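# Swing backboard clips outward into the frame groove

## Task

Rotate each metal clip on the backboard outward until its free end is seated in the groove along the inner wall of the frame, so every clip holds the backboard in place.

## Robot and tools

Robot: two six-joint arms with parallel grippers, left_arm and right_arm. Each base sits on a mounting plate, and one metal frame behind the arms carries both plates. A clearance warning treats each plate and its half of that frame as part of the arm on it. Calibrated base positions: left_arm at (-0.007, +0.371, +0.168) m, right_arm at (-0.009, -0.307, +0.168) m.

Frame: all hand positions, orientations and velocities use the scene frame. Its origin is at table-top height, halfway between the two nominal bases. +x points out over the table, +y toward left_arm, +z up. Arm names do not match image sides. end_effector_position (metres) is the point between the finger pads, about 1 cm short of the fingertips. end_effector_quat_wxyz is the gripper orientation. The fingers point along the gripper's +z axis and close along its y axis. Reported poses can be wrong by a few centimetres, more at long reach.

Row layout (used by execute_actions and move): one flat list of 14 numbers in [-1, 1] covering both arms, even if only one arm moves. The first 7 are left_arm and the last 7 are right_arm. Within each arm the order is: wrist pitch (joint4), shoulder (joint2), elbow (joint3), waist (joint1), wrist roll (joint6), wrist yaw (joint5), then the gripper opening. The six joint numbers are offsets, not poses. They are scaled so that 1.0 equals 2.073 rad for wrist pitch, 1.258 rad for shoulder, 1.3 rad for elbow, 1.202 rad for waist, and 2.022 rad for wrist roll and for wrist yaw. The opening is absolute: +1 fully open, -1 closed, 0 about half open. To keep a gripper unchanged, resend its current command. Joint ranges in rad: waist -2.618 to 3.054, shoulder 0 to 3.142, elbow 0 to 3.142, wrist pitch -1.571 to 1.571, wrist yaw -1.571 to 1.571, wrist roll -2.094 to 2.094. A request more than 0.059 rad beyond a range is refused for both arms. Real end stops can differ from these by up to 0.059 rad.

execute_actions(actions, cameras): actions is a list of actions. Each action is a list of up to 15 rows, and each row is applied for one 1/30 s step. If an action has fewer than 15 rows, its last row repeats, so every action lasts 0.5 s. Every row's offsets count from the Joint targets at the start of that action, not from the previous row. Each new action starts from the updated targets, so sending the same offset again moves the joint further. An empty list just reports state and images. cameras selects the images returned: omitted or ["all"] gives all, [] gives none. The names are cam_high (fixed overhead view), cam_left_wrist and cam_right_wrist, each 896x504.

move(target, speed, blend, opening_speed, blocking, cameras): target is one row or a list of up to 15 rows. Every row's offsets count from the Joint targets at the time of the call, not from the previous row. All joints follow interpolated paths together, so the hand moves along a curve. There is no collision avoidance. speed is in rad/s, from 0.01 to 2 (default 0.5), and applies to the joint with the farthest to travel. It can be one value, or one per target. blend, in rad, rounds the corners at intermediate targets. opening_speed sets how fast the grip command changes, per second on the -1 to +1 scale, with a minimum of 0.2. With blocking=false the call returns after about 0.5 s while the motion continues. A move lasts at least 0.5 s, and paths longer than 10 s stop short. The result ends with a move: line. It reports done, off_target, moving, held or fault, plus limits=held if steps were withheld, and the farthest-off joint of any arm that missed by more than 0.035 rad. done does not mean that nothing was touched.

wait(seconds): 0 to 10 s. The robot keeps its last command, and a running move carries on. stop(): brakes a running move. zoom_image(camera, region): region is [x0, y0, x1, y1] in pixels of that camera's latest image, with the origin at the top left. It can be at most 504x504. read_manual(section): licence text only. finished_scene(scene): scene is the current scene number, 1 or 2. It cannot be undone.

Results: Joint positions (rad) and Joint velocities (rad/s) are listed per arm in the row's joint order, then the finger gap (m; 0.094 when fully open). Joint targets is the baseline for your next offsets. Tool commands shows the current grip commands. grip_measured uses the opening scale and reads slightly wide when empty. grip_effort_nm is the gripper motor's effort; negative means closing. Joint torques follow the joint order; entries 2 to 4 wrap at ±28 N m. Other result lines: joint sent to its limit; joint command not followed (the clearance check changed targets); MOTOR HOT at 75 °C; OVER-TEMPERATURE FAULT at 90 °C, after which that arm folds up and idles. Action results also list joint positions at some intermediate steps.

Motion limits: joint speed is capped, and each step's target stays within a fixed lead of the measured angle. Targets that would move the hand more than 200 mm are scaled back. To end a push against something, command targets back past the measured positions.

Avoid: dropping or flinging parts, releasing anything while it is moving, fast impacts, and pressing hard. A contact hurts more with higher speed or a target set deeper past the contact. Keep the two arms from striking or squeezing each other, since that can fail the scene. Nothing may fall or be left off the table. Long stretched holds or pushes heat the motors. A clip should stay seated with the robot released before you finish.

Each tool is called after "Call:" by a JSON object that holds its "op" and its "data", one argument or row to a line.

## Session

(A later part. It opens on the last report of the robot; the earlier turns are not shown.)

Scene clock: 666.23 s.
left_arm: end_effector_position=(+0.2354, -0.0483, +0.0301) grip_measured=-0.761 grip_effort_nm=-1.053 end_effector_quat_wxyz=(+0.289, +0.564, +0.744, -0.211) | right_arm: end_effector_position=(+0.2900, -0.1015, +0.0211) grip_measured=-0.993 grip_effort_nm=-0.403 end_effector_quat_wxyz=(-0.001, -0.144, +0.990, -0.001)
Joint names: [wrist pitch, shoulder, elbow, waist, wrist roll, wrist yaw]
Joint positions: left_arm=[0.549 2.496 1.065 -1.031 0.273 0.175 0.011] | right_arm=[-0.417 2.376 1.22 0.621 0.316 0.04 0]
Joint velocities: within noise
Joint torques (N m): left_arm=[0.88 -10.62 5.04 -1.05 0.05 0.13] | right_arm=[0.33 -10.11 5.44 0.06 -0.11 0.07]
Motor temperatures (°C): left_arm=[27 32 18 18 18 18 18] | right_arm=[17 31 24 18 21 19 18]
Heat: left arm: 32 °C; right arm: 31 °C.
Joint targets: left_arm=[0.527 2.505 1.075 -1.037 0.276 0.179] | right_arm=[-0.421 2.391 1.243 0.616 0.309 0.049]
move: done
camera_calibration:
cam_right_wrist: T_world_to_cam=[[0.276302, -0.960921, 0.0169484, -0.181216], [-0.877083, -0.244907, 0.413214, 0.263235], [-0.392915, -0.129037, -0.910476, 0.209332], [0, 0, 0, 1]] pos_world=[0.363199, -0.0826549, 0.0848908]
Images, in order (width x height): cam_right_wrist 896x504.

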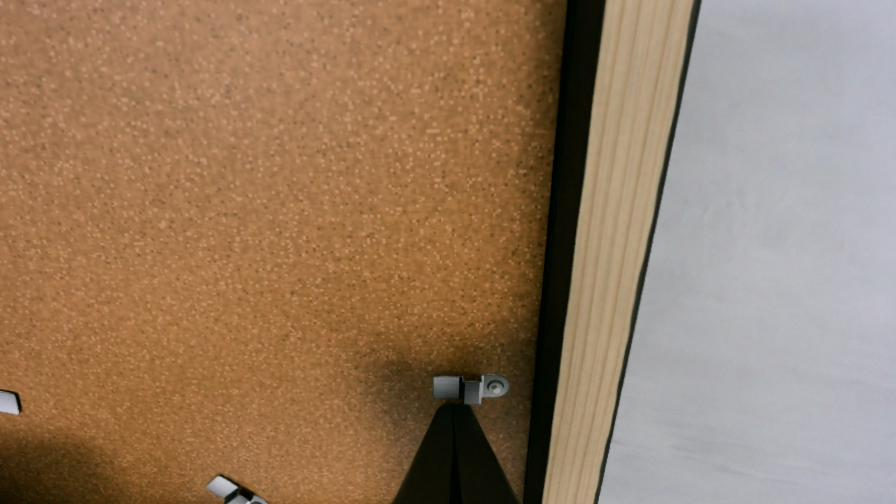

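Call:
{"op": "move", "data": {
  "target": [0,0,0,0,0,0,-0.86,-0.0124,0.0178,0.0378,-0.0066,-0.0038,0,-1],
  "speed": 0.06,
  "cameras": ["cam_right_wrist"]
}}

Call:
{"op": "zoom_image", "data": {
  "camera": "cam_right_wrist",
  "region": [380, 340, 580, 460]
}}

Scene clock: 677.27 s.
left_arm: end_effector_position=(+0.2354, -0.0483, +0.0301) grip_measured=-0.761 grip_effort_nm=-1.057 end_effector_quat_wxyz=(+0.289, +0.564, +0.744, -0.211) | right_arm: end_effector_position=(+0.2909, -0.1011, +0.0209) grip_measured=-0.993 grip_effort_nm=-0.398 end_effector_quat_wxyz=(-0.015, -0.147, +0.989, -0.007)
Joint names: [wrist pitch, shoulder, elbow, waist, wrist roll, wrist yaw]
Joint positions: left_arm=[0.549 2.496 1.065 -1.031 0.273 0.175 0.011] | right_arm=[-0.471 2.397 1.264 0.62 0.309 0.04 0]
Joint velocities: within noise
Joint torques (N m): left_arm=[0.89 -10.56 4.98 -0.9 0.04 0.12] | right_arm=[0.54 -10.11 5.89 -0.62 -0.09 0.08]
Motor temperatures (°C): left_arm=[27 32 18 18 18 18 18] | right_arm=[17 31 23 18 21 19 18]
Heat: left arm: 32 °C; right arm: 31 °C.
Joint targets: left_arm=[0.527 2.505 1.075 -1.037 0.276 0.179] | right_arm=[-0.446 2.414 1.292 0.608 0.301 0.049]
move: done
camera_calibration:
cam_right_wrist: T_world_to_cam=[[0.284214, -0.95841, 0.0259344, -0.183348], [-0.864503, -0.244482, 0.439161, 0.259993], [-0.414556, -0.147236, -0.898034, 0.213785], [0, 0, 0, 1]] pos_world=[0.365501, -0.0806823, 0.0825622]
Images, in order (width x height): cam_right_wrist 896x504.

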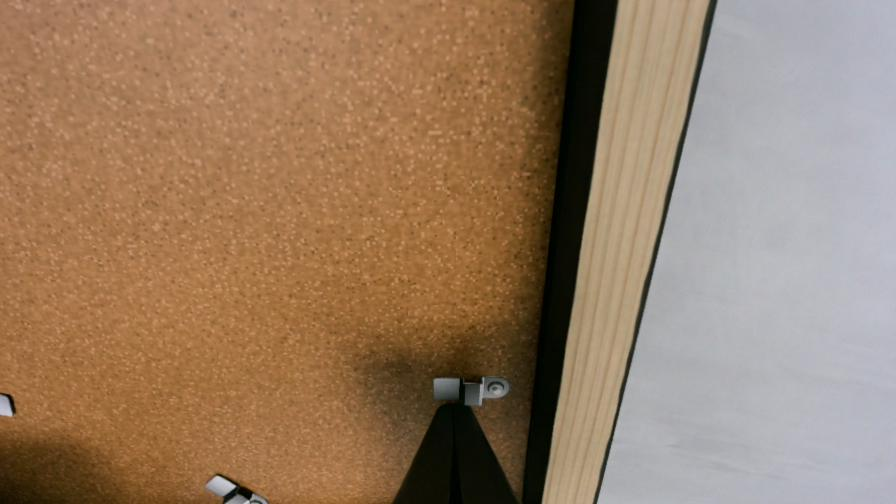

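Scaled by 2.520.

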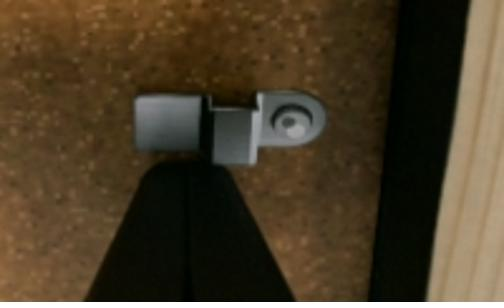

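Call:
{"op": "move", "data": {
  "target": [0,0,0,0,0,0,-0.86,0.0,0.0178,0.0378,-0.0066,-0.0038,0,-1],
  "speed": 0.06,
  "cameras": ["cam_right_wrist"]
}}

Call:
{"op": "zoom_image", "data": {
  "camera": "cam_right_wrist",
  "region": [380, 340, 580, 460]
}}

Scene clock: 683.50 s.
left_arm: end_effector_position=(+0.2369, -0.0483, +0.0303) grip_measured=-0.761 grip_effort_nm=-1.053 end_effector_quat_wxyz=(+0.291, +0.563, +0.745, -0.208) | right_arm: end_effector_position=(+0.3084, -0.0943, +0.0214) grip_measured=-0.993 grip_effort_nm=-0.398 end_effector_quat_wxyz=(-0.001, -0.144, +0.990, +0.002)
Joint names: [wrist pitch, shoulder, elbow, waist, wrist roll, wrist yaw]
Joint positions: left_arm=[0.549 2.496 1.067 -1.031 0.273 0.168 0.011] | right_arm=[-0.469 2.419 1.318 0.607 0.301 0.036 0]
Joint velocities: within noise
Joint torques (N m): left_arm=[0.89 -10.71 4.9 -1.02 0.05 0.22] | right_arm=[0.61 -10.39 5.64 -0.14 -0.11 0.12]
Motor temperatures (°C): left_arm=[27 32 18 18 18 18 18] | right_arm=[17 30 23 18 21 19 18]
Heat: left arm: 32 °C; right arm: 30 °C.
Joint targets: left_arm=[0.527 2.505 1.076 -1.037 0.276 0.179] | right_arm=[-0.446 2.436 1.341 0.600 0.294 0.049]
move: done
camera_calibration:
cam_right_wrist: T_world_to_cam=[[0.277276, -0.960715, 0.0120453, -0.179565], [-0.87685, -0.247907, 0.411918, 0.280667], [-0.39275, -0.124777, -0.911141, 0.21811], [0, 0, 0, 1]] pos_world=[0.381555, -0.0757158, 0.0852803]
Images, in order (width x height): cam_right_wrist 896x504.

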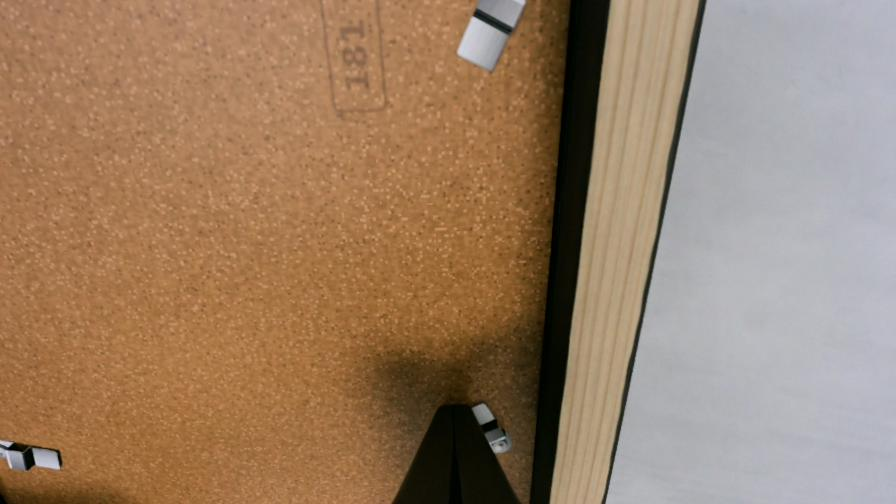

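Scaled by 2.520.

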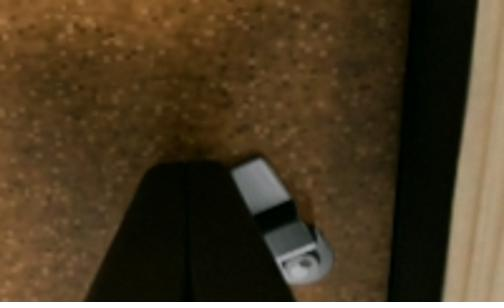

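Call:
{"op": "move", "data": {
  "target": [0,0,0,0,0,0,-0.86,-0.0285,0.0172,0.0338,-0.0067,-0.004,0,-1],
  "speed": 0.06,
  "cameras": ["cam_right_wrist"]
}}

Call:
{"op": "zoom_image", "data": {
  "camera": "cam_right_wrist",
  "region": [380, 360, 620, 504]
}}

Scene clock: 694.63 s.
left_arm: end_effector_position=(+0.2369, -0.0483, +0.0303) grip_measured=-0.761 grip_effort_nm=-1.053 end_effector_quat_wxyz=(+0.291, +0.563, +0.745, -0.208) | right_arm: end_effector_position=(+0.3155, -0.0928, +0.0215) grip_measured=-0.993 grip_effort_nm=-0.398 end_effector_quat_wxyz=(-0.003, -0.145, +0.989, +0.000)
Joint names: [wrist pitch, shoulder, elbow, waist, wrist roll, wrist yaw]
Joint positions: left_arm=[0.549 2.496 1.067 -1.031 0.273 0.168 0.011] | right_arm=[-0.5 2.439 1.363 0.601 0.293 0.037 0]
Joint velocities: within noise
Joint torques (N m): left_arm=[0.86 -10.58 4.88 -0.95 0.04 0.22] | right_arm=[0.32 -10.51 5.74 -0.25 -0.11 0.11]
Motor temperatures (°C): left_arm=[27 32 18 18 18 18 19] | right_arm=[17 29 23 18 21 19 18]
Heat: left arm: 32 °C; right arm: 29 °C.
Joint targets: left_arm=[0.527 2.505 1.076 -1.037 0.276 0.179] | right_arm=[-0.505 2.458 1.385 0.592 0.285 0.049]
move: done
camera_calibration:
cam_right_wrist: T_world_to_cam=[[0.279027, -0.960167, 0.0149093, -0.180688], [-0.87462, -0.247696, 0.416758, 0.286419], [-0.396465, -0.129327, -0.908895, 0.221911], [0, 0, 0, 1]] pos_world=[0.388904, -0.0738475, 0.0850205]
Images, in order (width x height): cam_right_wrist 896x504.

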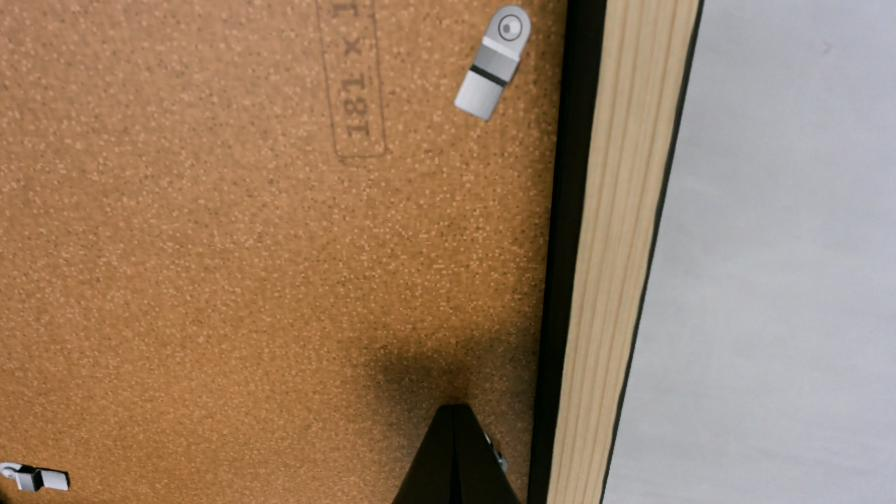

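Scaled by 2.100.

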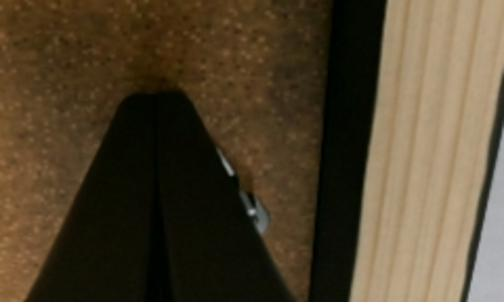

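Call:
{"op": "move", "data": {
  "target": [0,0,0,0,0,0,-0.86,0,0.0024,0,-0.0135,-0.008,0,-1],
  "speed": 0.05,
  "cameras": ["cam_right_wrist"]
}}

Call:
{"op": "zoom_image", "data": {
  "camera": "cam_right_wrist",
  "region": [380, 360, 620, 504]
}}

Scene clock: 710.80 s.
left_arm: end_effector_position=(+0.2369, -0.0483, +0.0303) grip_measured=-0.761 grip_effort_nm=-1.057 end_effector_quat_wxyz=(+0.291, +0.563, +0.745, -0.208) | right_arm: end_effector_position=(+0.3193, -0.0979, +0.0214) grip_measured=-0.993 grip_effort_nm=-0.408 end_effector_quat_wxyz=(-0.003, -0.145, +0.989, +0.000)
Joint names: [wrist pitch, shoulder, elbow, waist, wrist roll, wrist yaw]
Joint positions: left_arm=[0.549 2.496 1.067 -1.031 0.273 0.168 0.011] | right_arm=[-0.501 2.439 1.365 0.584 0.277 0.037 0]
Joint velocities: within noise
Joint torques (N m): left_arm=[0.87 -10.61 4.97 -0.99 0.09 0.23] | right_arm=[0.3 -10.3 5.49 -0.31 -0.11 0.11]
Motor temperatures (°C): left_arm=[27 33 18 18 18 18 19] | right_arm=[17 31 23 18 21 19 18]
Heat: left arm: 33 °C; right arm: 31 °C.
Joint targets: left_arm=[0.527 2.505 1.076 -1.037 0.276 0.179] | right_arm=[-0.505 2.460 1.385 0.575 0.269 0.049]
move: done
camera_calibration:
cam_right_wrist: T_world_to_cam=[[0.278276, -0.960387, 0.014802, -0.186456], [-0.87485, -0.24707, 0.416645, 0.288692], [-0.396483, -0.128892, -0.908949, 0.222759], [0, 0, 0, 1]] pos_world=[0.392768, -0.0790308, 0.0849546]
Images, in order (width x height): cam_right_wrist 896x504.

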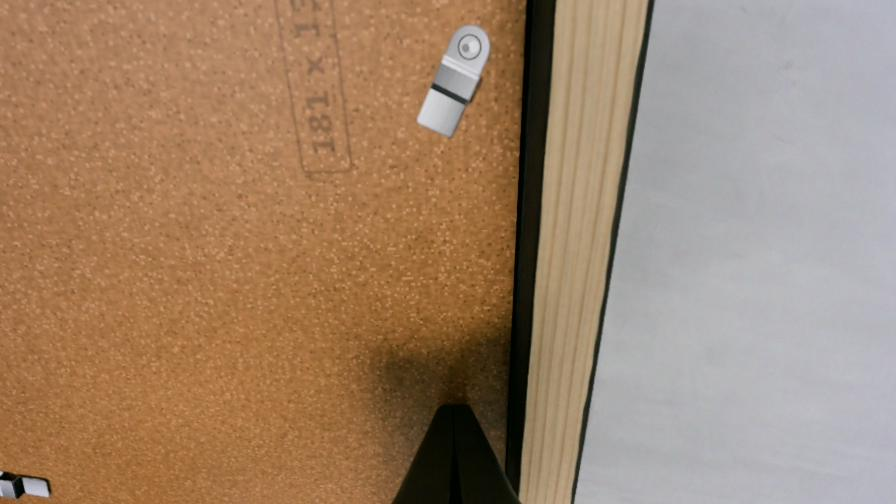

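Scaled by 2.100.

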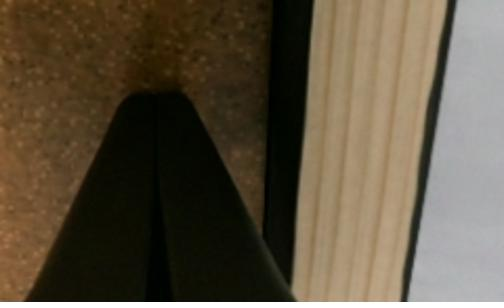

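Call:
{"op": "move", "data": {
  "target": [0,0,0,0,0,0,-0.86,0,0,0,-0.0083,-0.005,0,-1],
  "speed": 0.05,
  "cameras": ["cam_right_wrist"]
}}

Call:
{"op": "zoom_image", "data": {
  "camera": "cam_right_wrist",
  "region": [380, 360, 620, 504]
}}

Scene clock: 717.63 s.
left_arm: end_effector_position=(+0.2369, -0.0483, +0.0303) grip_measured=-0.761 grip_effort_nm=-1.062 end_effector_quat_wxyz=(+0.291, +0.563, +0.745, -0.208) | right_arm: end_effector_position=(+0.3212, -0.1010, +0.0213) grip_measured=-0.993 grip_effort_nm=-0.403 end_effector_quat_wxyz=(-0.003, -0.145, +0.989, +0.000)
Joint names: [wrist pitch, shoulder, elbow, waist, wrist roll, wrist yaw]
Joint positions: left_arm=[0.549 2.496 1.067 -1.031 0.273 0.168 0.011] | right_arm=[-0.501 2.439 1.365 0.575 0.267 0.037 0]
Joint velocities: within noise
Joint torques (N m): left_arm=[0.9 -10.7 4.86 -0.83 0.05 0.22] | right_arm=[0.3 -10.37 5.49 -0.25 -0.11 0.11]
Motor temperatures (°C): left_arm=[27 33 18 18 18 18 19] | right_arm=[17 31 24 18 21 19 18]
Heat: left arm: 33 °C; right arm: 31 °C.
Joint targets: left_arm=[0.527 2.505 1.076 -1.037 0.276 0.179] | right_arm=[-0.505 2.461 1.385 0.566 0.259 0.049]
move: done
camera_calibration:
cam_right_wrist: T_world_to_cam=[[0.27902, -0.96017, 0.0148568, -0.190112], [-0.874532, -0.247683, 0.41695, 0.289455], [-0.396663, -0.12933, -0.908808, 0.222985], [0, 0, 0, 1]] pos_world=[0.394632, -0.082008, 0.0847869]
Images, in order (width x height): cam_right_wrist 896x504.

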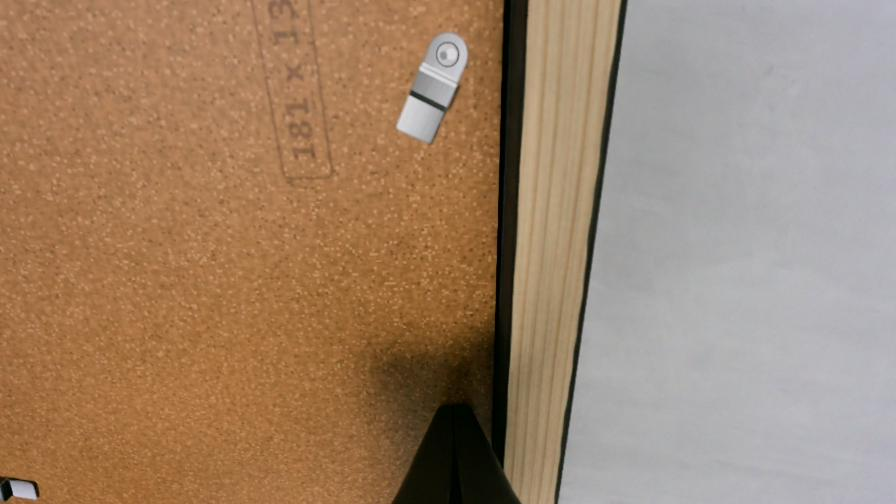

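Scaled by 2.100.

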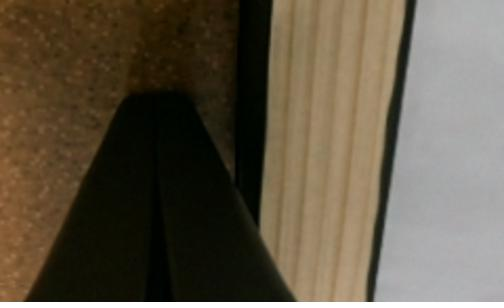

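Call:
{"op": "move", "data": {
  "target": [0,0,0,0,0,0,-0.86,-0.0125,0,0,0,0,0,-1],
  "speed": 0.05,
  "cameras": ["cam_right_wrist"]
}}

Scene clock: 765.23 s.
left_arm: end_effector_position=(+0.2369, -0.0483, +0.0303) grip_measured=-0.761 grip_effort_nm=-1.057 end_effector_quat_wxyz=(+0.291, +0.563, +0.745, -0.208) | right_arm: end_effector_position=(+0.3199, -0.1029, +0.0207) grip_measured=-0.993 grip_effort_nm=-0.398 end_effector_quat_wxyz=(-0.007, -0.145, +0.989, -0.002)
Joint names: [wrist pitch, shoulder, elbow, waist, wrist roll, wrist yaw]
Joint positions: left_arm=[0.549 2.496 1.067 -1.031 0.273 0.168 0.011] | right_arm=[-0.507 2.44 1.365 0.573 0.266 0.038 0]
Joint velocities: within noise
Joint torques (N m): left_arm=[0.93 -10.55 4.77 -0.77 0.05 0.18] | right_arm=[0.11 -10.4 5.45 -0.09 -0.11 0.1]
Motor temperatures (°C): left_arm=[27 33 19 18 18 18 19] | right_arm=[17 30 24 18 21 19 18]
Heat: left arm: 33 °C; right arm: 30 °C.
Joint targets: left_arm=[0.528 2.505 1.076 -1.037 0.276 0.179] | right_arm=[-0.531 2.461 1.385 0.566 0.259 0.049]
move: done
camera_calibration:
cam_right_wrist: T_world_to_cam=[[0.278362, -0.960317, 0.0175151, -0.191438], [-0.871788, -0.244963, 0.424239, 0.287328], [-0.403113, -0.133361, -0.905381, 0.22327], [0, 0, 0, 1]] pos_world=[0.393781, -0.0836812, 0.0836013]
Images, in order (width x height): cam_right_wrist 896x504.

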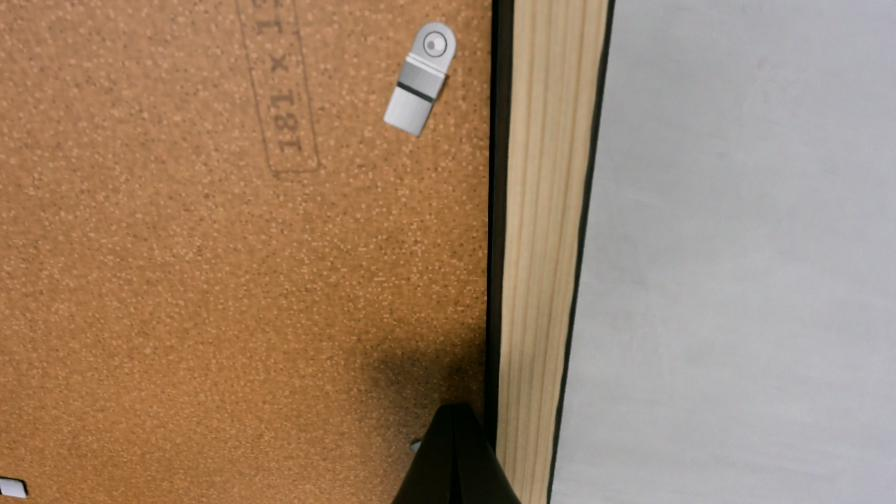

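Call:
{"op": "zoom_image", "data": {
  "camera": "cam_right_wrist",
  "region": [360, 380, 540, 504]
}}

Scaled by 2.800.

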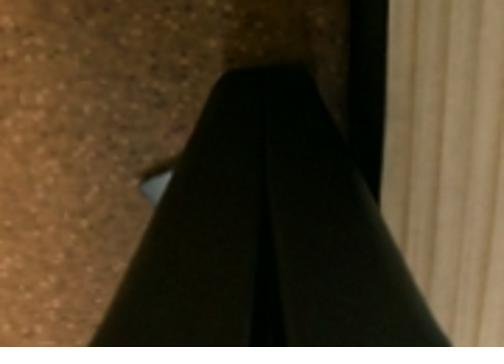

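Call:
{"op": "move", "data": {
  "target": [0,0,0,0,0,0,-0.86,-0.05,-0.11,0,0.01,0,0,-1],
  "speed": 0.2,
  "cameras": ["cam_right_wrist"]
}}

Call:
{"op": "zoom_image", "data": {
  "camera": "cam_right_wrist",
  "region": [360, 340, 560, 480]
}}

Scene clock: 773.57 s.
left_arm: end_effector_position=(+0.2361, -0.0486, +0.0302) grip_measured=-0.761 grip_effort_nm=-1.057 end_effector_quat_wxyz=(+0.290, +0.564, +0.744, -0.209) | right_arm: end_effector_position=(+0.3151, -0.1077, +0.0537) grip_measured=-0.993 grip_effort_nm=-0.403 end_effector_quat_wxyz=(-0.020, -0.145, +0.989, -0.008)
Joint names: [wrist pitch, shoulder, elbow, waist, wrist roll, wrist yaw]
Joint positions: left_arm=[0.548 2.496 1.067 -1.032 0.273 0.169 0.011] | right_arm=[-0.626 2.353 1.367 0.573 0.266 0.039 0]
Joint velocities: within noise
Joint torques (N m): left_arm=[0.88 -10.47 5 -0.75 0.07 0.18] | right_arm=[0.21 -14.95 5.57 0.95 -0.11 0.09]
Motor temperatures (°C): left_arm=[27 33 19 18 18 18 19] | right_arm=[17 30 24 18 21 19 18]
Heat: left arm: 33 °C; right arm: 30 °C.
Joint targets: left_arm=[0.527 2.505 1.076 -1.036 0.276 0.179] | right_arm=[-0.635 2.322 1.385 0.578 0.259 0.049]
move: done
camera_calibration:
cam_right_wrist: T_world_to_cam=[[0.280374, -0.95953, 0.0263059, -0.196289], [-0.861075, -0.239305, 0.448646, 0.26388], [-0.424194, -0.14844, -0.893322, 0.254972], [0, 0, 0, 1]] pos_world=[0.390413, -0.0873496, 0.114547]
Images, in order (width x height): cam_right_wrist 896x504.

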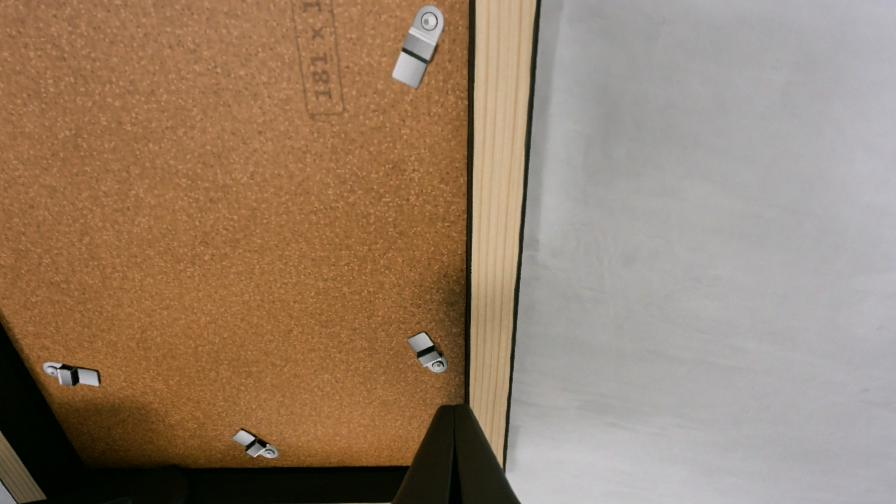

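Scaled by 2.520.

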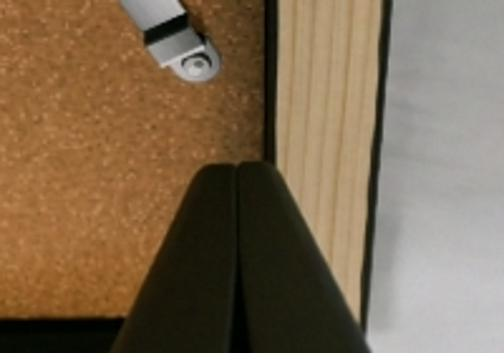

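Call:
{"op": "move", "data": {
  "target": [
    [0,0,0,0,0,0,-0.86,0.0646,0.0815,-0.0331,0.0383,0.0302,0,-1],
    [0,0,0,0,0,0,-0.86,0.0774,0.1049,-0.0331,0.0383,0.0302,0,-1],
    [0,0,0,0,0,0,-0.86,0.0774,0.1049,-0.0331,0.0241,0.0302,0,-1]
  ],
  "speed": [0.2,0.08,0.08],
  "cameras": ["cam_right_wrist"]
}}

Call:
{"op": "zoom_image", "data": {
  "camera": "cam_right_wrist",
  "region": [380, 360, 580, 504]
}}

Scene clock: 797.47 s.
left_arm: end_effector_position=(+0.2361, -0.0486, +0.0302) grip_measured=-0.761 grip_effort_nm=-1.057 end_effector_quat_wxyz=(+0.290, +0.564, +0.744, -0.209) | right_arm: end_effector_position=(+0.3107, -0.0892, +0.0207) grip_measured=-0.993 grip_effort_nm=-0.393 end_effector_quat_wxyz=(-0.002, -0.143, +0.990, +0.000)
Joint names: [wrist pitch, shoulder, elbow, waist, wrist roll, wrist yaw]
Joint positions: left_arm=[0.548 2.496 1.067 -1.032 0.273 0.169 0.011] | right_arm=[-0.489 2.436 1.351 0.616 0.313 0.039 0]
Joint velocities: within noise
Joint torques (N m): left_arm=[0.91 -10.5 4.83 -0.66 0.06 0.17] | right_arm=[0.52 -10.5 3.38 -0.29 0.03 0.08]
Motor temperatures (°C): left_arm=[27 33 19 18 18 18 20] | right_arm=[17 32 23 18 21 19 18]
Heat: left arm: 33 °C; right arm: 32 °C.
Joint targets: left_arm=[0.527 2.505 1.076 -1.036 0.276 0.179] | right_arm=[-0.475 2.454 1.342 0.606 0.320 0.049]
move: done
camera_calibration:
cam_right_wrist: T_world_to_cam=[[0.274564, -0.961435, 0.0160379, -0.174605], [-0.876586, -0.243408, 0.415149, 0.284483], [-0.395235, -0.128044, -0.909612, 0.219465], [0, 0, 0, 1]] pos_world=[0.384055, -0.0705245, 0.0843256]
Images, in order (width x height): cam_right_wrist 896x504.

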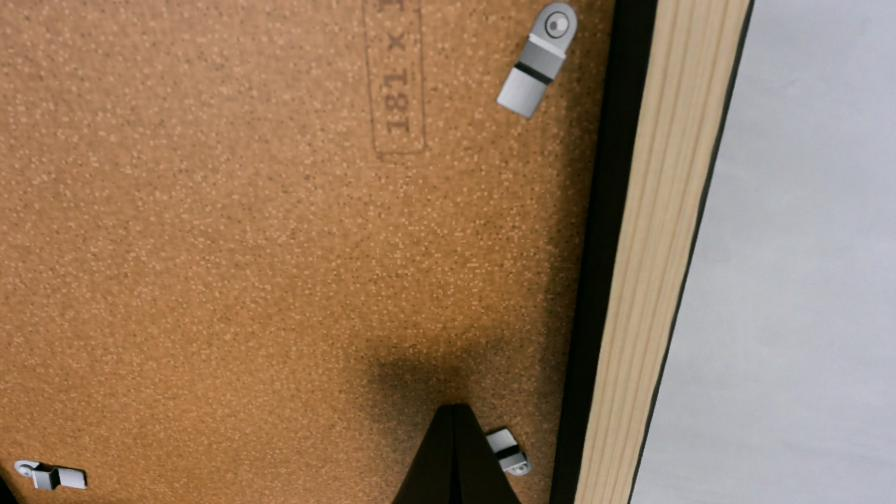

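Scaled by 2.520.

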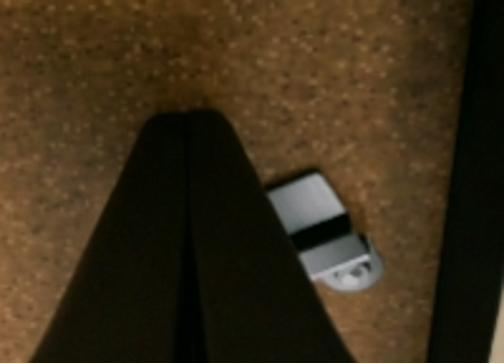

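Call:
{"op": "move", "data": {
  "target": [0,0,0,0,0,0,-0.86,-0.0078,0.004,0,-0.0137,-0.0165,0,-1],
  "speed": 0.04,
  "cameras": ["cam_right_wrist"]
}}

Call:
{"op": "zoom_image", "data": {
  "camera": "cam_right_wrist",
  "region": [380, 360, 580, 504]
}}

Scene clock: 811.90 s.
left_arm: end_effector_position=(+0.2361, -0.0486, +0.0302) grip_measured=-0.761 grip_effort_nm=-1.057 end_effector_quat_wxyz=(+0.290, +0.564, +0.744, -0.209) | right_arm: end_effector_position=(+0.3128, -0.0925, +0.0205) grip_measured=-0.993 grip_effort_nm=-0.398 end_effector_quat_wxyz=(-0.003, -0.145, +0.989, +0.002)
Joint names: [wrist pitch, shoulder, elbow, waist, wrist roll, wrist yaw]
Joint positions: left_arm=[0.548 2.496 1.067 -1.032 0.273 0.169 0.011] | right_arm=[-0.489 2.436 1.351 0.604 0.295 0.034 0]
Joint velocities: within noise
Joint torques (N m): left_arm=[0.91 -10.62 4.96 -0.75 0.05 0.17] | right_arm=[0.35 -10.04 3.45 -0.76 -0.11 0.14]
Motor temperatures (°C): left_arm=[27 33 19 18 18 18 20] | right_arm=[17 30 23 18 21 19 18]
Heat: left arm: 33 °C; right arm: 30 °C.
Joint targets: left_arm=[0.527 2.505 1.076 -1.036 0.276 0.179] | right_arm=[-0.491 2.459 1.342 0.590 0.287 0.049]
move: done
camera_calibration:
cam_right_wrist: T_world_to_cam=[[0.279726, -0.960008, 0.011745, -0.179731], [-0.874045, -0.249579, 0.416841, 0.284228], [-0.397239, -0.126867, -0.908904, 0.220439], [0, 0, 0, 1]] pos_world=[0.38627, -0.0736401, 0.0839908]
Images, in order (width x height): cam_right_wrist 896x504.

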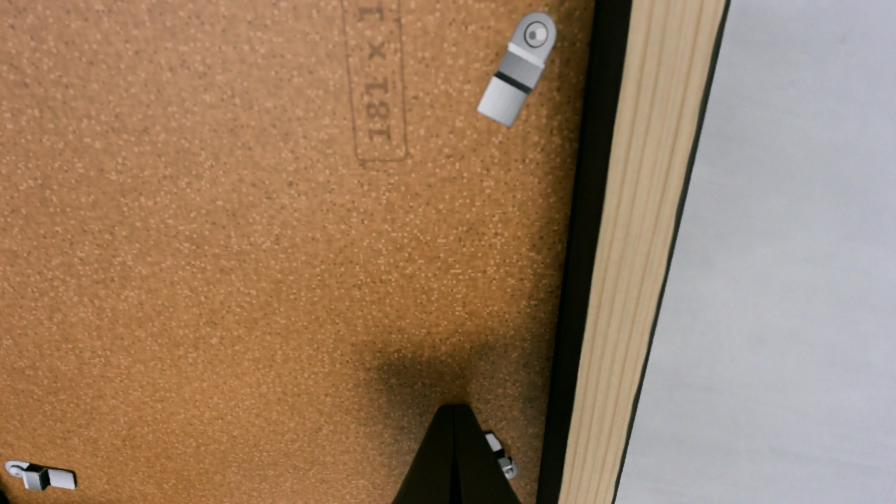

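Scaled by 2.520.

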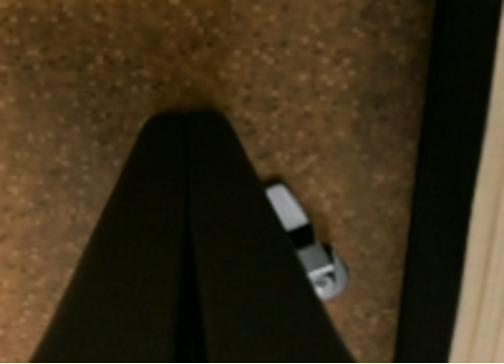

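Call:
{"op": "move", "data": {
  "target": [0,0,0,0,0,0,-0.86,-0.004,0,0,-0.0137,-0.0085,0,-1],
  "speed": 0.04,
  "cameras": ["cam_right_wrist"]
}}

Call:
{"op": "zoom_image", "data": {
  "camera": "cam_right_wrist",
  "region": [380, 360, 580, 504]
}}

Scene clock: 816.97 s.
left_arm: end_effector_position=(+0.2361, -0.0486, +0.0302) grip_measured=-0.761 grip_effort_nm=-1.053 end_effector_quat_wxyz=(+0.290, +0.564, +0.744, -0.209) | right_arm: end_effector_position=(+0.3161, -0.0968, +0.0202) grip_measured=-0.993 grip_effort_nm=-0.403 end_effector_quat_wxyz=(-0.004, -0.146, +0.989, +0.004)
Joint names: [wrist pitch, shoulder, elbow, waist, wrist roll, wrist yaw]
Joint positions: left_arm=[0.548 2.496 1.067 -1.032 0.273 0.169 0.011] | right_arm=[-0.488 2.436 1.351 0.587 0.278 0.029 0]
Joint velocities: within noise
Joint torques (N m): left_arm=[0.93 -10.58 4.93 -0.81 0.08 0.19] | right_arm=[0.25 -10.03 3.43 -0.73 -0.13 0.17]
Motor temperatures (°C): left_arm=[27 33 19 18 18 18 20] | right_arm=[17 29 23 18 21 19 18]
Heat: left arm: 33 °C; right arm: 29 °C.
Joint targets: left_arm=[0.527 2.505 1.076 -1.036 0.276 0.179] | right_arm=[-0.499 2.459 1.342 0.574 0.270 0.049]
move: done
camera_calibration:
cam_right_wrist: T_world_to_cam=[[0.280759, -0.959756, 0.00654341, -0.185039], [-0.873123, -0.252573, 0.416969, 0.285564], [-0.398536, -0.122781, -0.908897, 0.221785], [0, 0, 0, 1]] pos_world=[0.389673, -0.0782351, 0.0837193]
Images, in order (width x height): cam_right_wrist 896x504.

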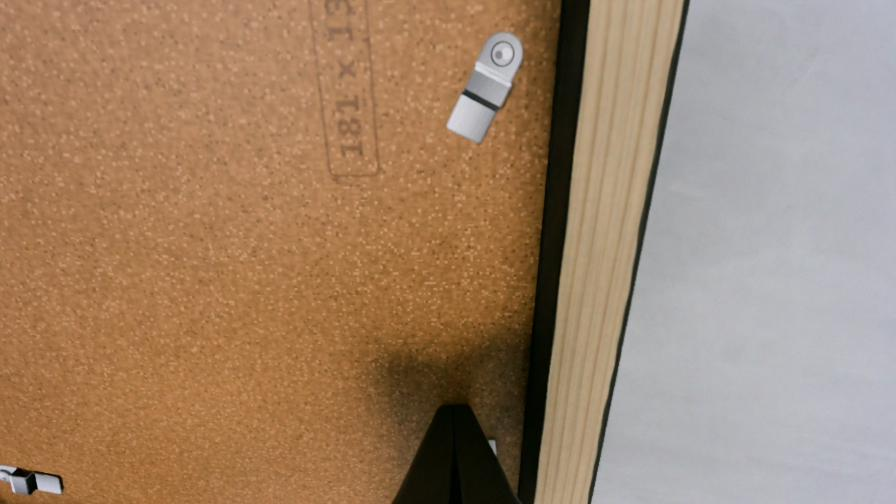

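Scaled by 2.520.

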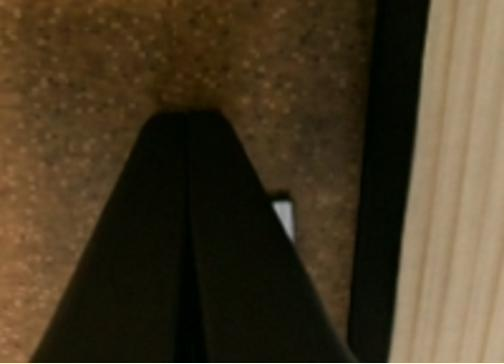

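Call:
{"op": "move", "data": {
  "target": [0,0,0,0,0,0,-0.86,-0.002,0,0,-0.0137,-0.0085,0,-1],
  "speed": 0.04,
  "cameras": ["cam_right_wrist"]
}}

Call:
{"op": "zoom_image", "data": {
  "camera": "cam_right_wrist",
  "region": [380, 360, 580, 504]
}}

Scene clock: 821.23 s.
left_arm: end_effector_position=(+0.2361, -0.0486, +0.0302) grip_measured=-0.761 grip_effort_nm=-1.057 end_effector_quat_wxyz=(+0.290, +0.564, +0.744, -0.209) | right_arm: end_effector_position=(+0.3181, -0.1003, +0.0200) grip_measured=-0.993 grip_effort_nm=-0.403 end_effector_quat_wxyz=(-0.005, -0.148, +0.989, +0.007)
Joint names: [wrist pitch, shoulder, elbow, waist, wrist roll, wrist yaw]
Joint positions: left_arm=[0.548 2.496 1.067 -1.032 0.273 0.169 0.011] | right_arm=[-0.488 2.436 1.351 0.574 0.261 0.023 0]
Joint velocities: within noise
Joint torques (N m): left_arm=[0.9 -10.66 4.93 -0.75 0.04 0.19] | right_arm=[0.21 -10.04 3.4 -1.09 -0.11 0.23]
Motor temperatures (°C): left_arm=[27 33 19 18 18 18 20] | right_arm=[17 29 23 18 21 19 18]
Heat: left arm: 33 °C; right arm: 29 °C.
Joint targets: left_arm=[0.527 2.505 1.076 -1.036 0.276 0.179] | right_arm=[-0.503 2.459 1.342 0.557 0.253 0.049]
move: done
camera_calibration:
cam_right_wrist: T_world_to_cam=[[0.284066, -0.958805, 0.000451831, -0.189771], [-0.870548, -0.257721, 0.419196, 0.285154], [-0.401811, -0.119473, -0.907895, 0.223347], [0, 0, 0, 1]] pos_world=[0.391891, -0.0817792, 0.0833258]
Images, in order (width x height): cam_right_wrist 896x504.

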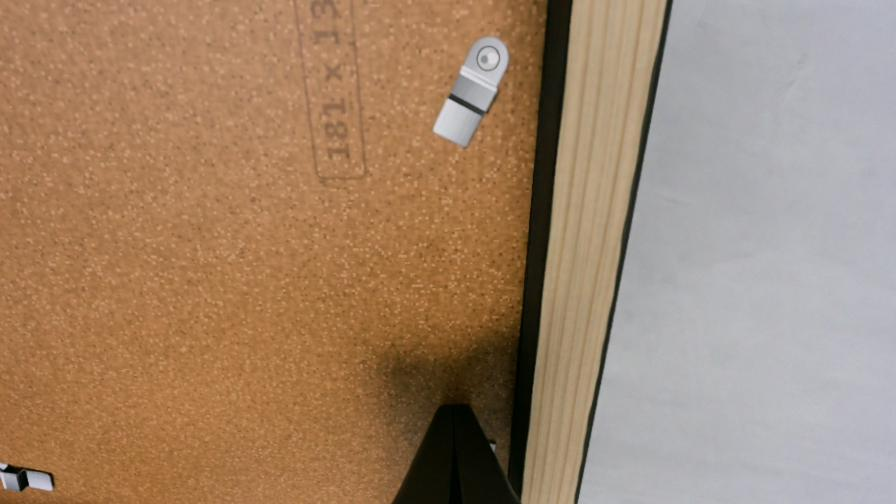

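Scaled by 2.520.

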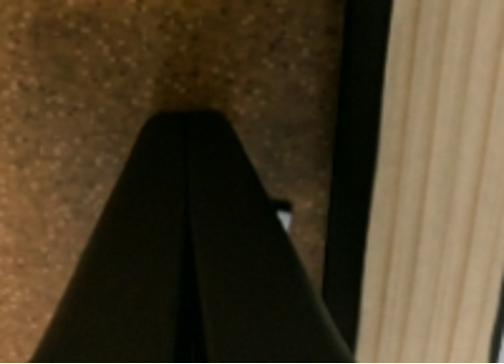

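Call:
{"op": "execute_actions", "data": {
  "actions": []
}}

Scene clock: 847.50 s.
left_arm: end_effector_position=(+0.2361, -0.0486, +0.0302) grip_measured=-0.761 grip_effort_nm=-1.057 end_effector_quat_wxyz=(+0.290, +0.564, +0.744, -0.209) | right_arm: end_effector_position=(+0.3181, -0.1003, +0.0200) grip_measured=-0.993 grip_effort_nm=-0.403 end_effector_quat_wxyz=(-0.005, -0.148, +0.989, +0.007)
Joint names: [wrist pitch, shoulder, elbow, waist, wrist roll, wrist yaw]
Joint positions: left_arm=[0.548 2.496 1.067 -1.032 0.273 0.169 0.011] | right_arm=[-0.488 2.436 1.351 0.574 0.26 0.023 0]
Joint velocities: within noise
Joint torques (N m): left_arm=[0.9 -10.54 4.93 -0.73 0.04 0.17] | right_arm=[0.22 -10.06 3.41 -1.06 -0.12 0.25]
Motor temperatures (°C): left_arm=[27 34 19 18 18 18 20] | right_arm=[17 28 22 18 21 19 18]
Heat: left arm: 34 °C; right arm: 28 °C.
Joint targets: left_arm=[0.527 2.505 1.076 -1.036 0.276 0.179] | right_arm=[-0.503 2.459 1.342 0.557 0.253 0.049]
Tool commands: left_gripper/opening=-0.86 right_gripper/opening=-1.0
camera_calibration:
cam_left_wrist: T_world_to_cam=[[-0.959032, -0.278969, -0.0493303, 0.219576], [-0.2528, 0.92131, -0.295431, 0.152127], [0.127864, -0.270857, -0.95409, 0.0696411], [0, 0, 0, 1]] pos_world=[0.240134, -0.0600385, 0.122219]
cam_right_wrist: T_world_to_cam=[[0.285163, -0.958479, 0.000441868, -0.190087], [-0.870259, -0.258723, 0.41918, 0.284962], [-0.401661, -0.119919, -0.907903, 0.223255], [0, 0, 0, 1]] pos_world=[0.391869, -0.0816958, 0.0833271]

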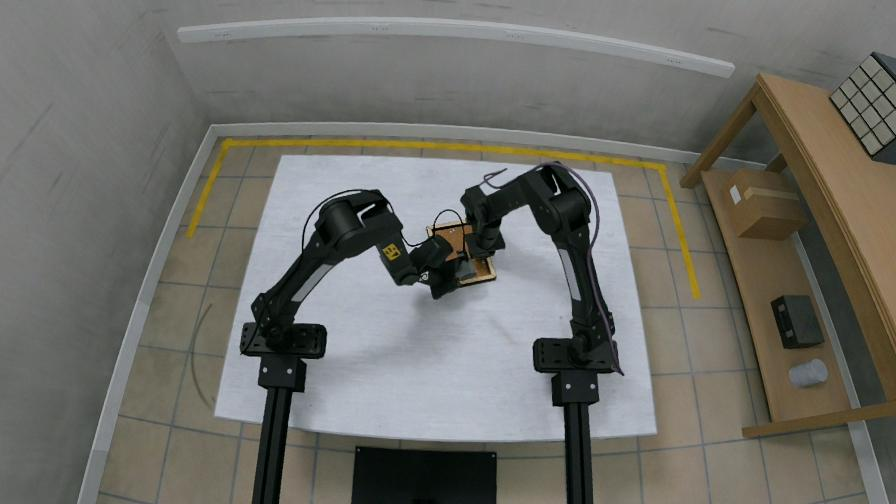

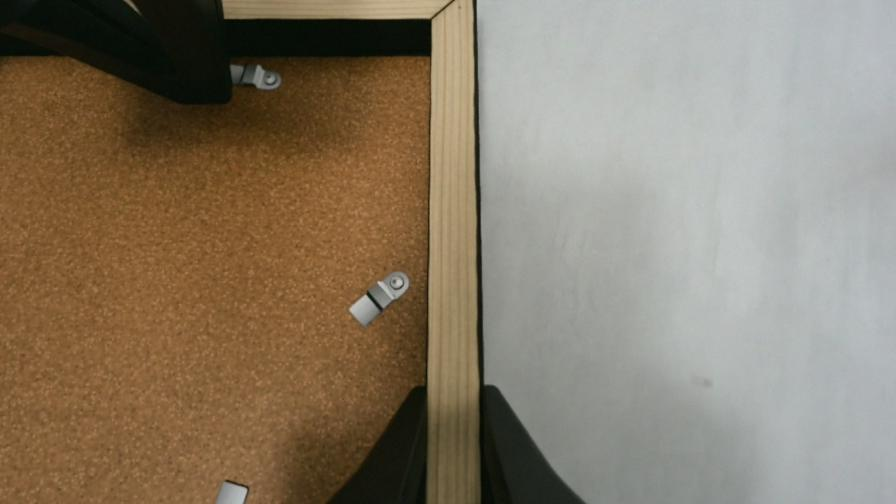

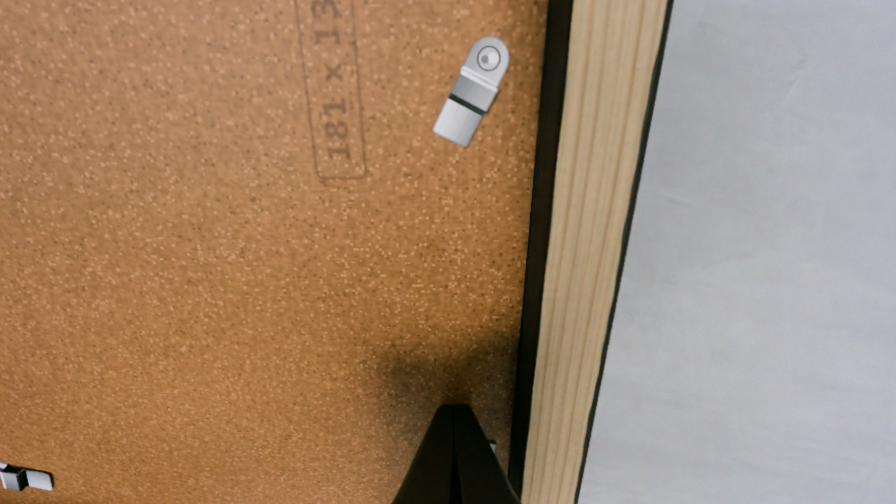

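Call:
{"op": "move", "data": {
  "target": [0,0,0,0,0,0,-0.86,-0.004,0,0,-0.0137,-0.0085,0,-1],
  "speed": 0.05,
  "cameras": ["cam_right_wrist","cam_left_wrist"]
}}

Call:
{"op": "zoom_image", "data": {
  "camera": "cam_right_wrist",
  "region": [380, 350, 600, 504]
}}

Scene clock: 851.60 s.
left_arm: end_effector_position=(+0.2361, -0.0486, +0.0302) grip_measured=-0.761 grip_effort_nm=-1.053 end_effector_quat_wxyz=(+0.290, +0.564, +0.744, -0.209) | right_arm: end_effector_position=(+0.3195, -0.1049, +0.0198) grip_measured=-0.993 grip_effort_nm=-0.398 end_effector_quat_wxyz=(-0.009, -0.149, +0.989, +0.009)
Joint names: [wrist pitch, shoulder, elbow, waist, wrist roll, wrist yaw]
Joint positions: left_arm=[0.548 2.496 1.067 -1.032 0.273 0.169 0.011] | right_arm=[-0.493 2.436 1.351 0.559 0.243 0.017 0]
Joint velocities: within noise
Joint torques (N m): left_arm=[0.93 -10.59 4.89 -0.87 0.07 0.2] | right_arm=[0.17 -10.09 3.44 -1.2 -0.13 0.31]
Motor temperatures (°C): left_arm=[27 34 19 18 18 18 20] | right_arm=[17 28 22 18 21 19 18]
Heat: left arm: 34 °C; right arm: 28 °C.
Joint targets: left_arm=[0.527 2.505 1.076 -1.036 0.276 0.179] | right_arm=[-0.511 2.459 1.342 0.541 0.235 0.049]
move: done
camera_calibration:
cam_left_wrist: T_world_to_cam=[[-0.959032, -0.278969, -0.0493303, 0.219576], [-0.2528, 0.92131, -0.295431, 0.152127], [0.127864, -0.270857, -0.95409, 0.0696411], [0, 0, 0, 1]] pos_world=[0.240134, -0.0600385, 0.122219]
cam_right_wrist: T_world_to_cam=[[0.286767, -0.957991, -0.00419784, -0.195291], [-0.866577, -0.261266, 0.425188, 0.28346], [-0.408423, -0.118292, -0.905096, 0.225338], [0, 0, 0, 1]] pos_world=[0.393676, -0.0863725, 0.0826086]
Images, in order (width x height): cam_left_wrist 896x504, cam_right_wrist 896x504.

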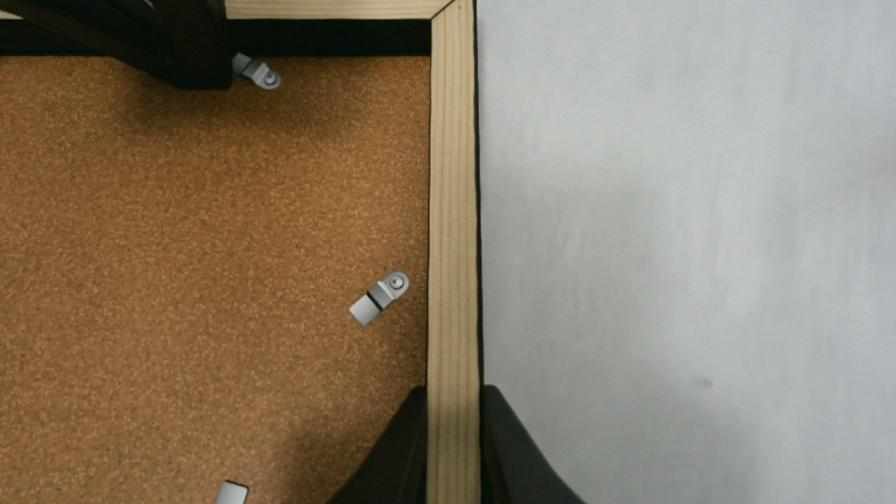

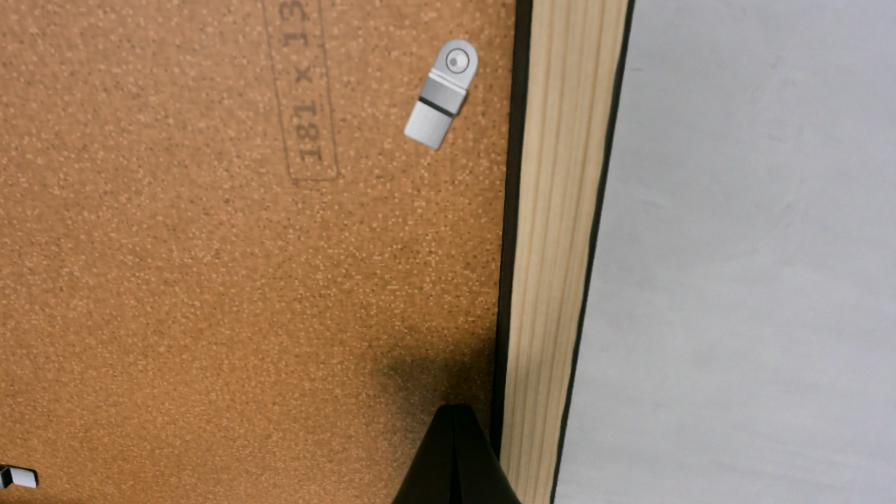

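Scaled by 2.291.

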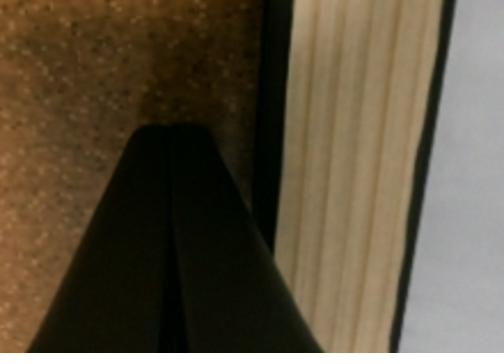

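Call:
{"op": "zoom_image", "data": {
  "camera": "cam_left_wrist",
  "region": [120, 0, 320, 120]
}}

Scaled by 2.520.

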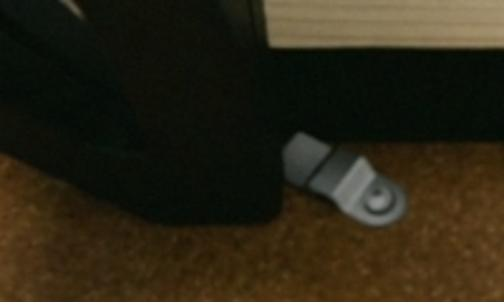

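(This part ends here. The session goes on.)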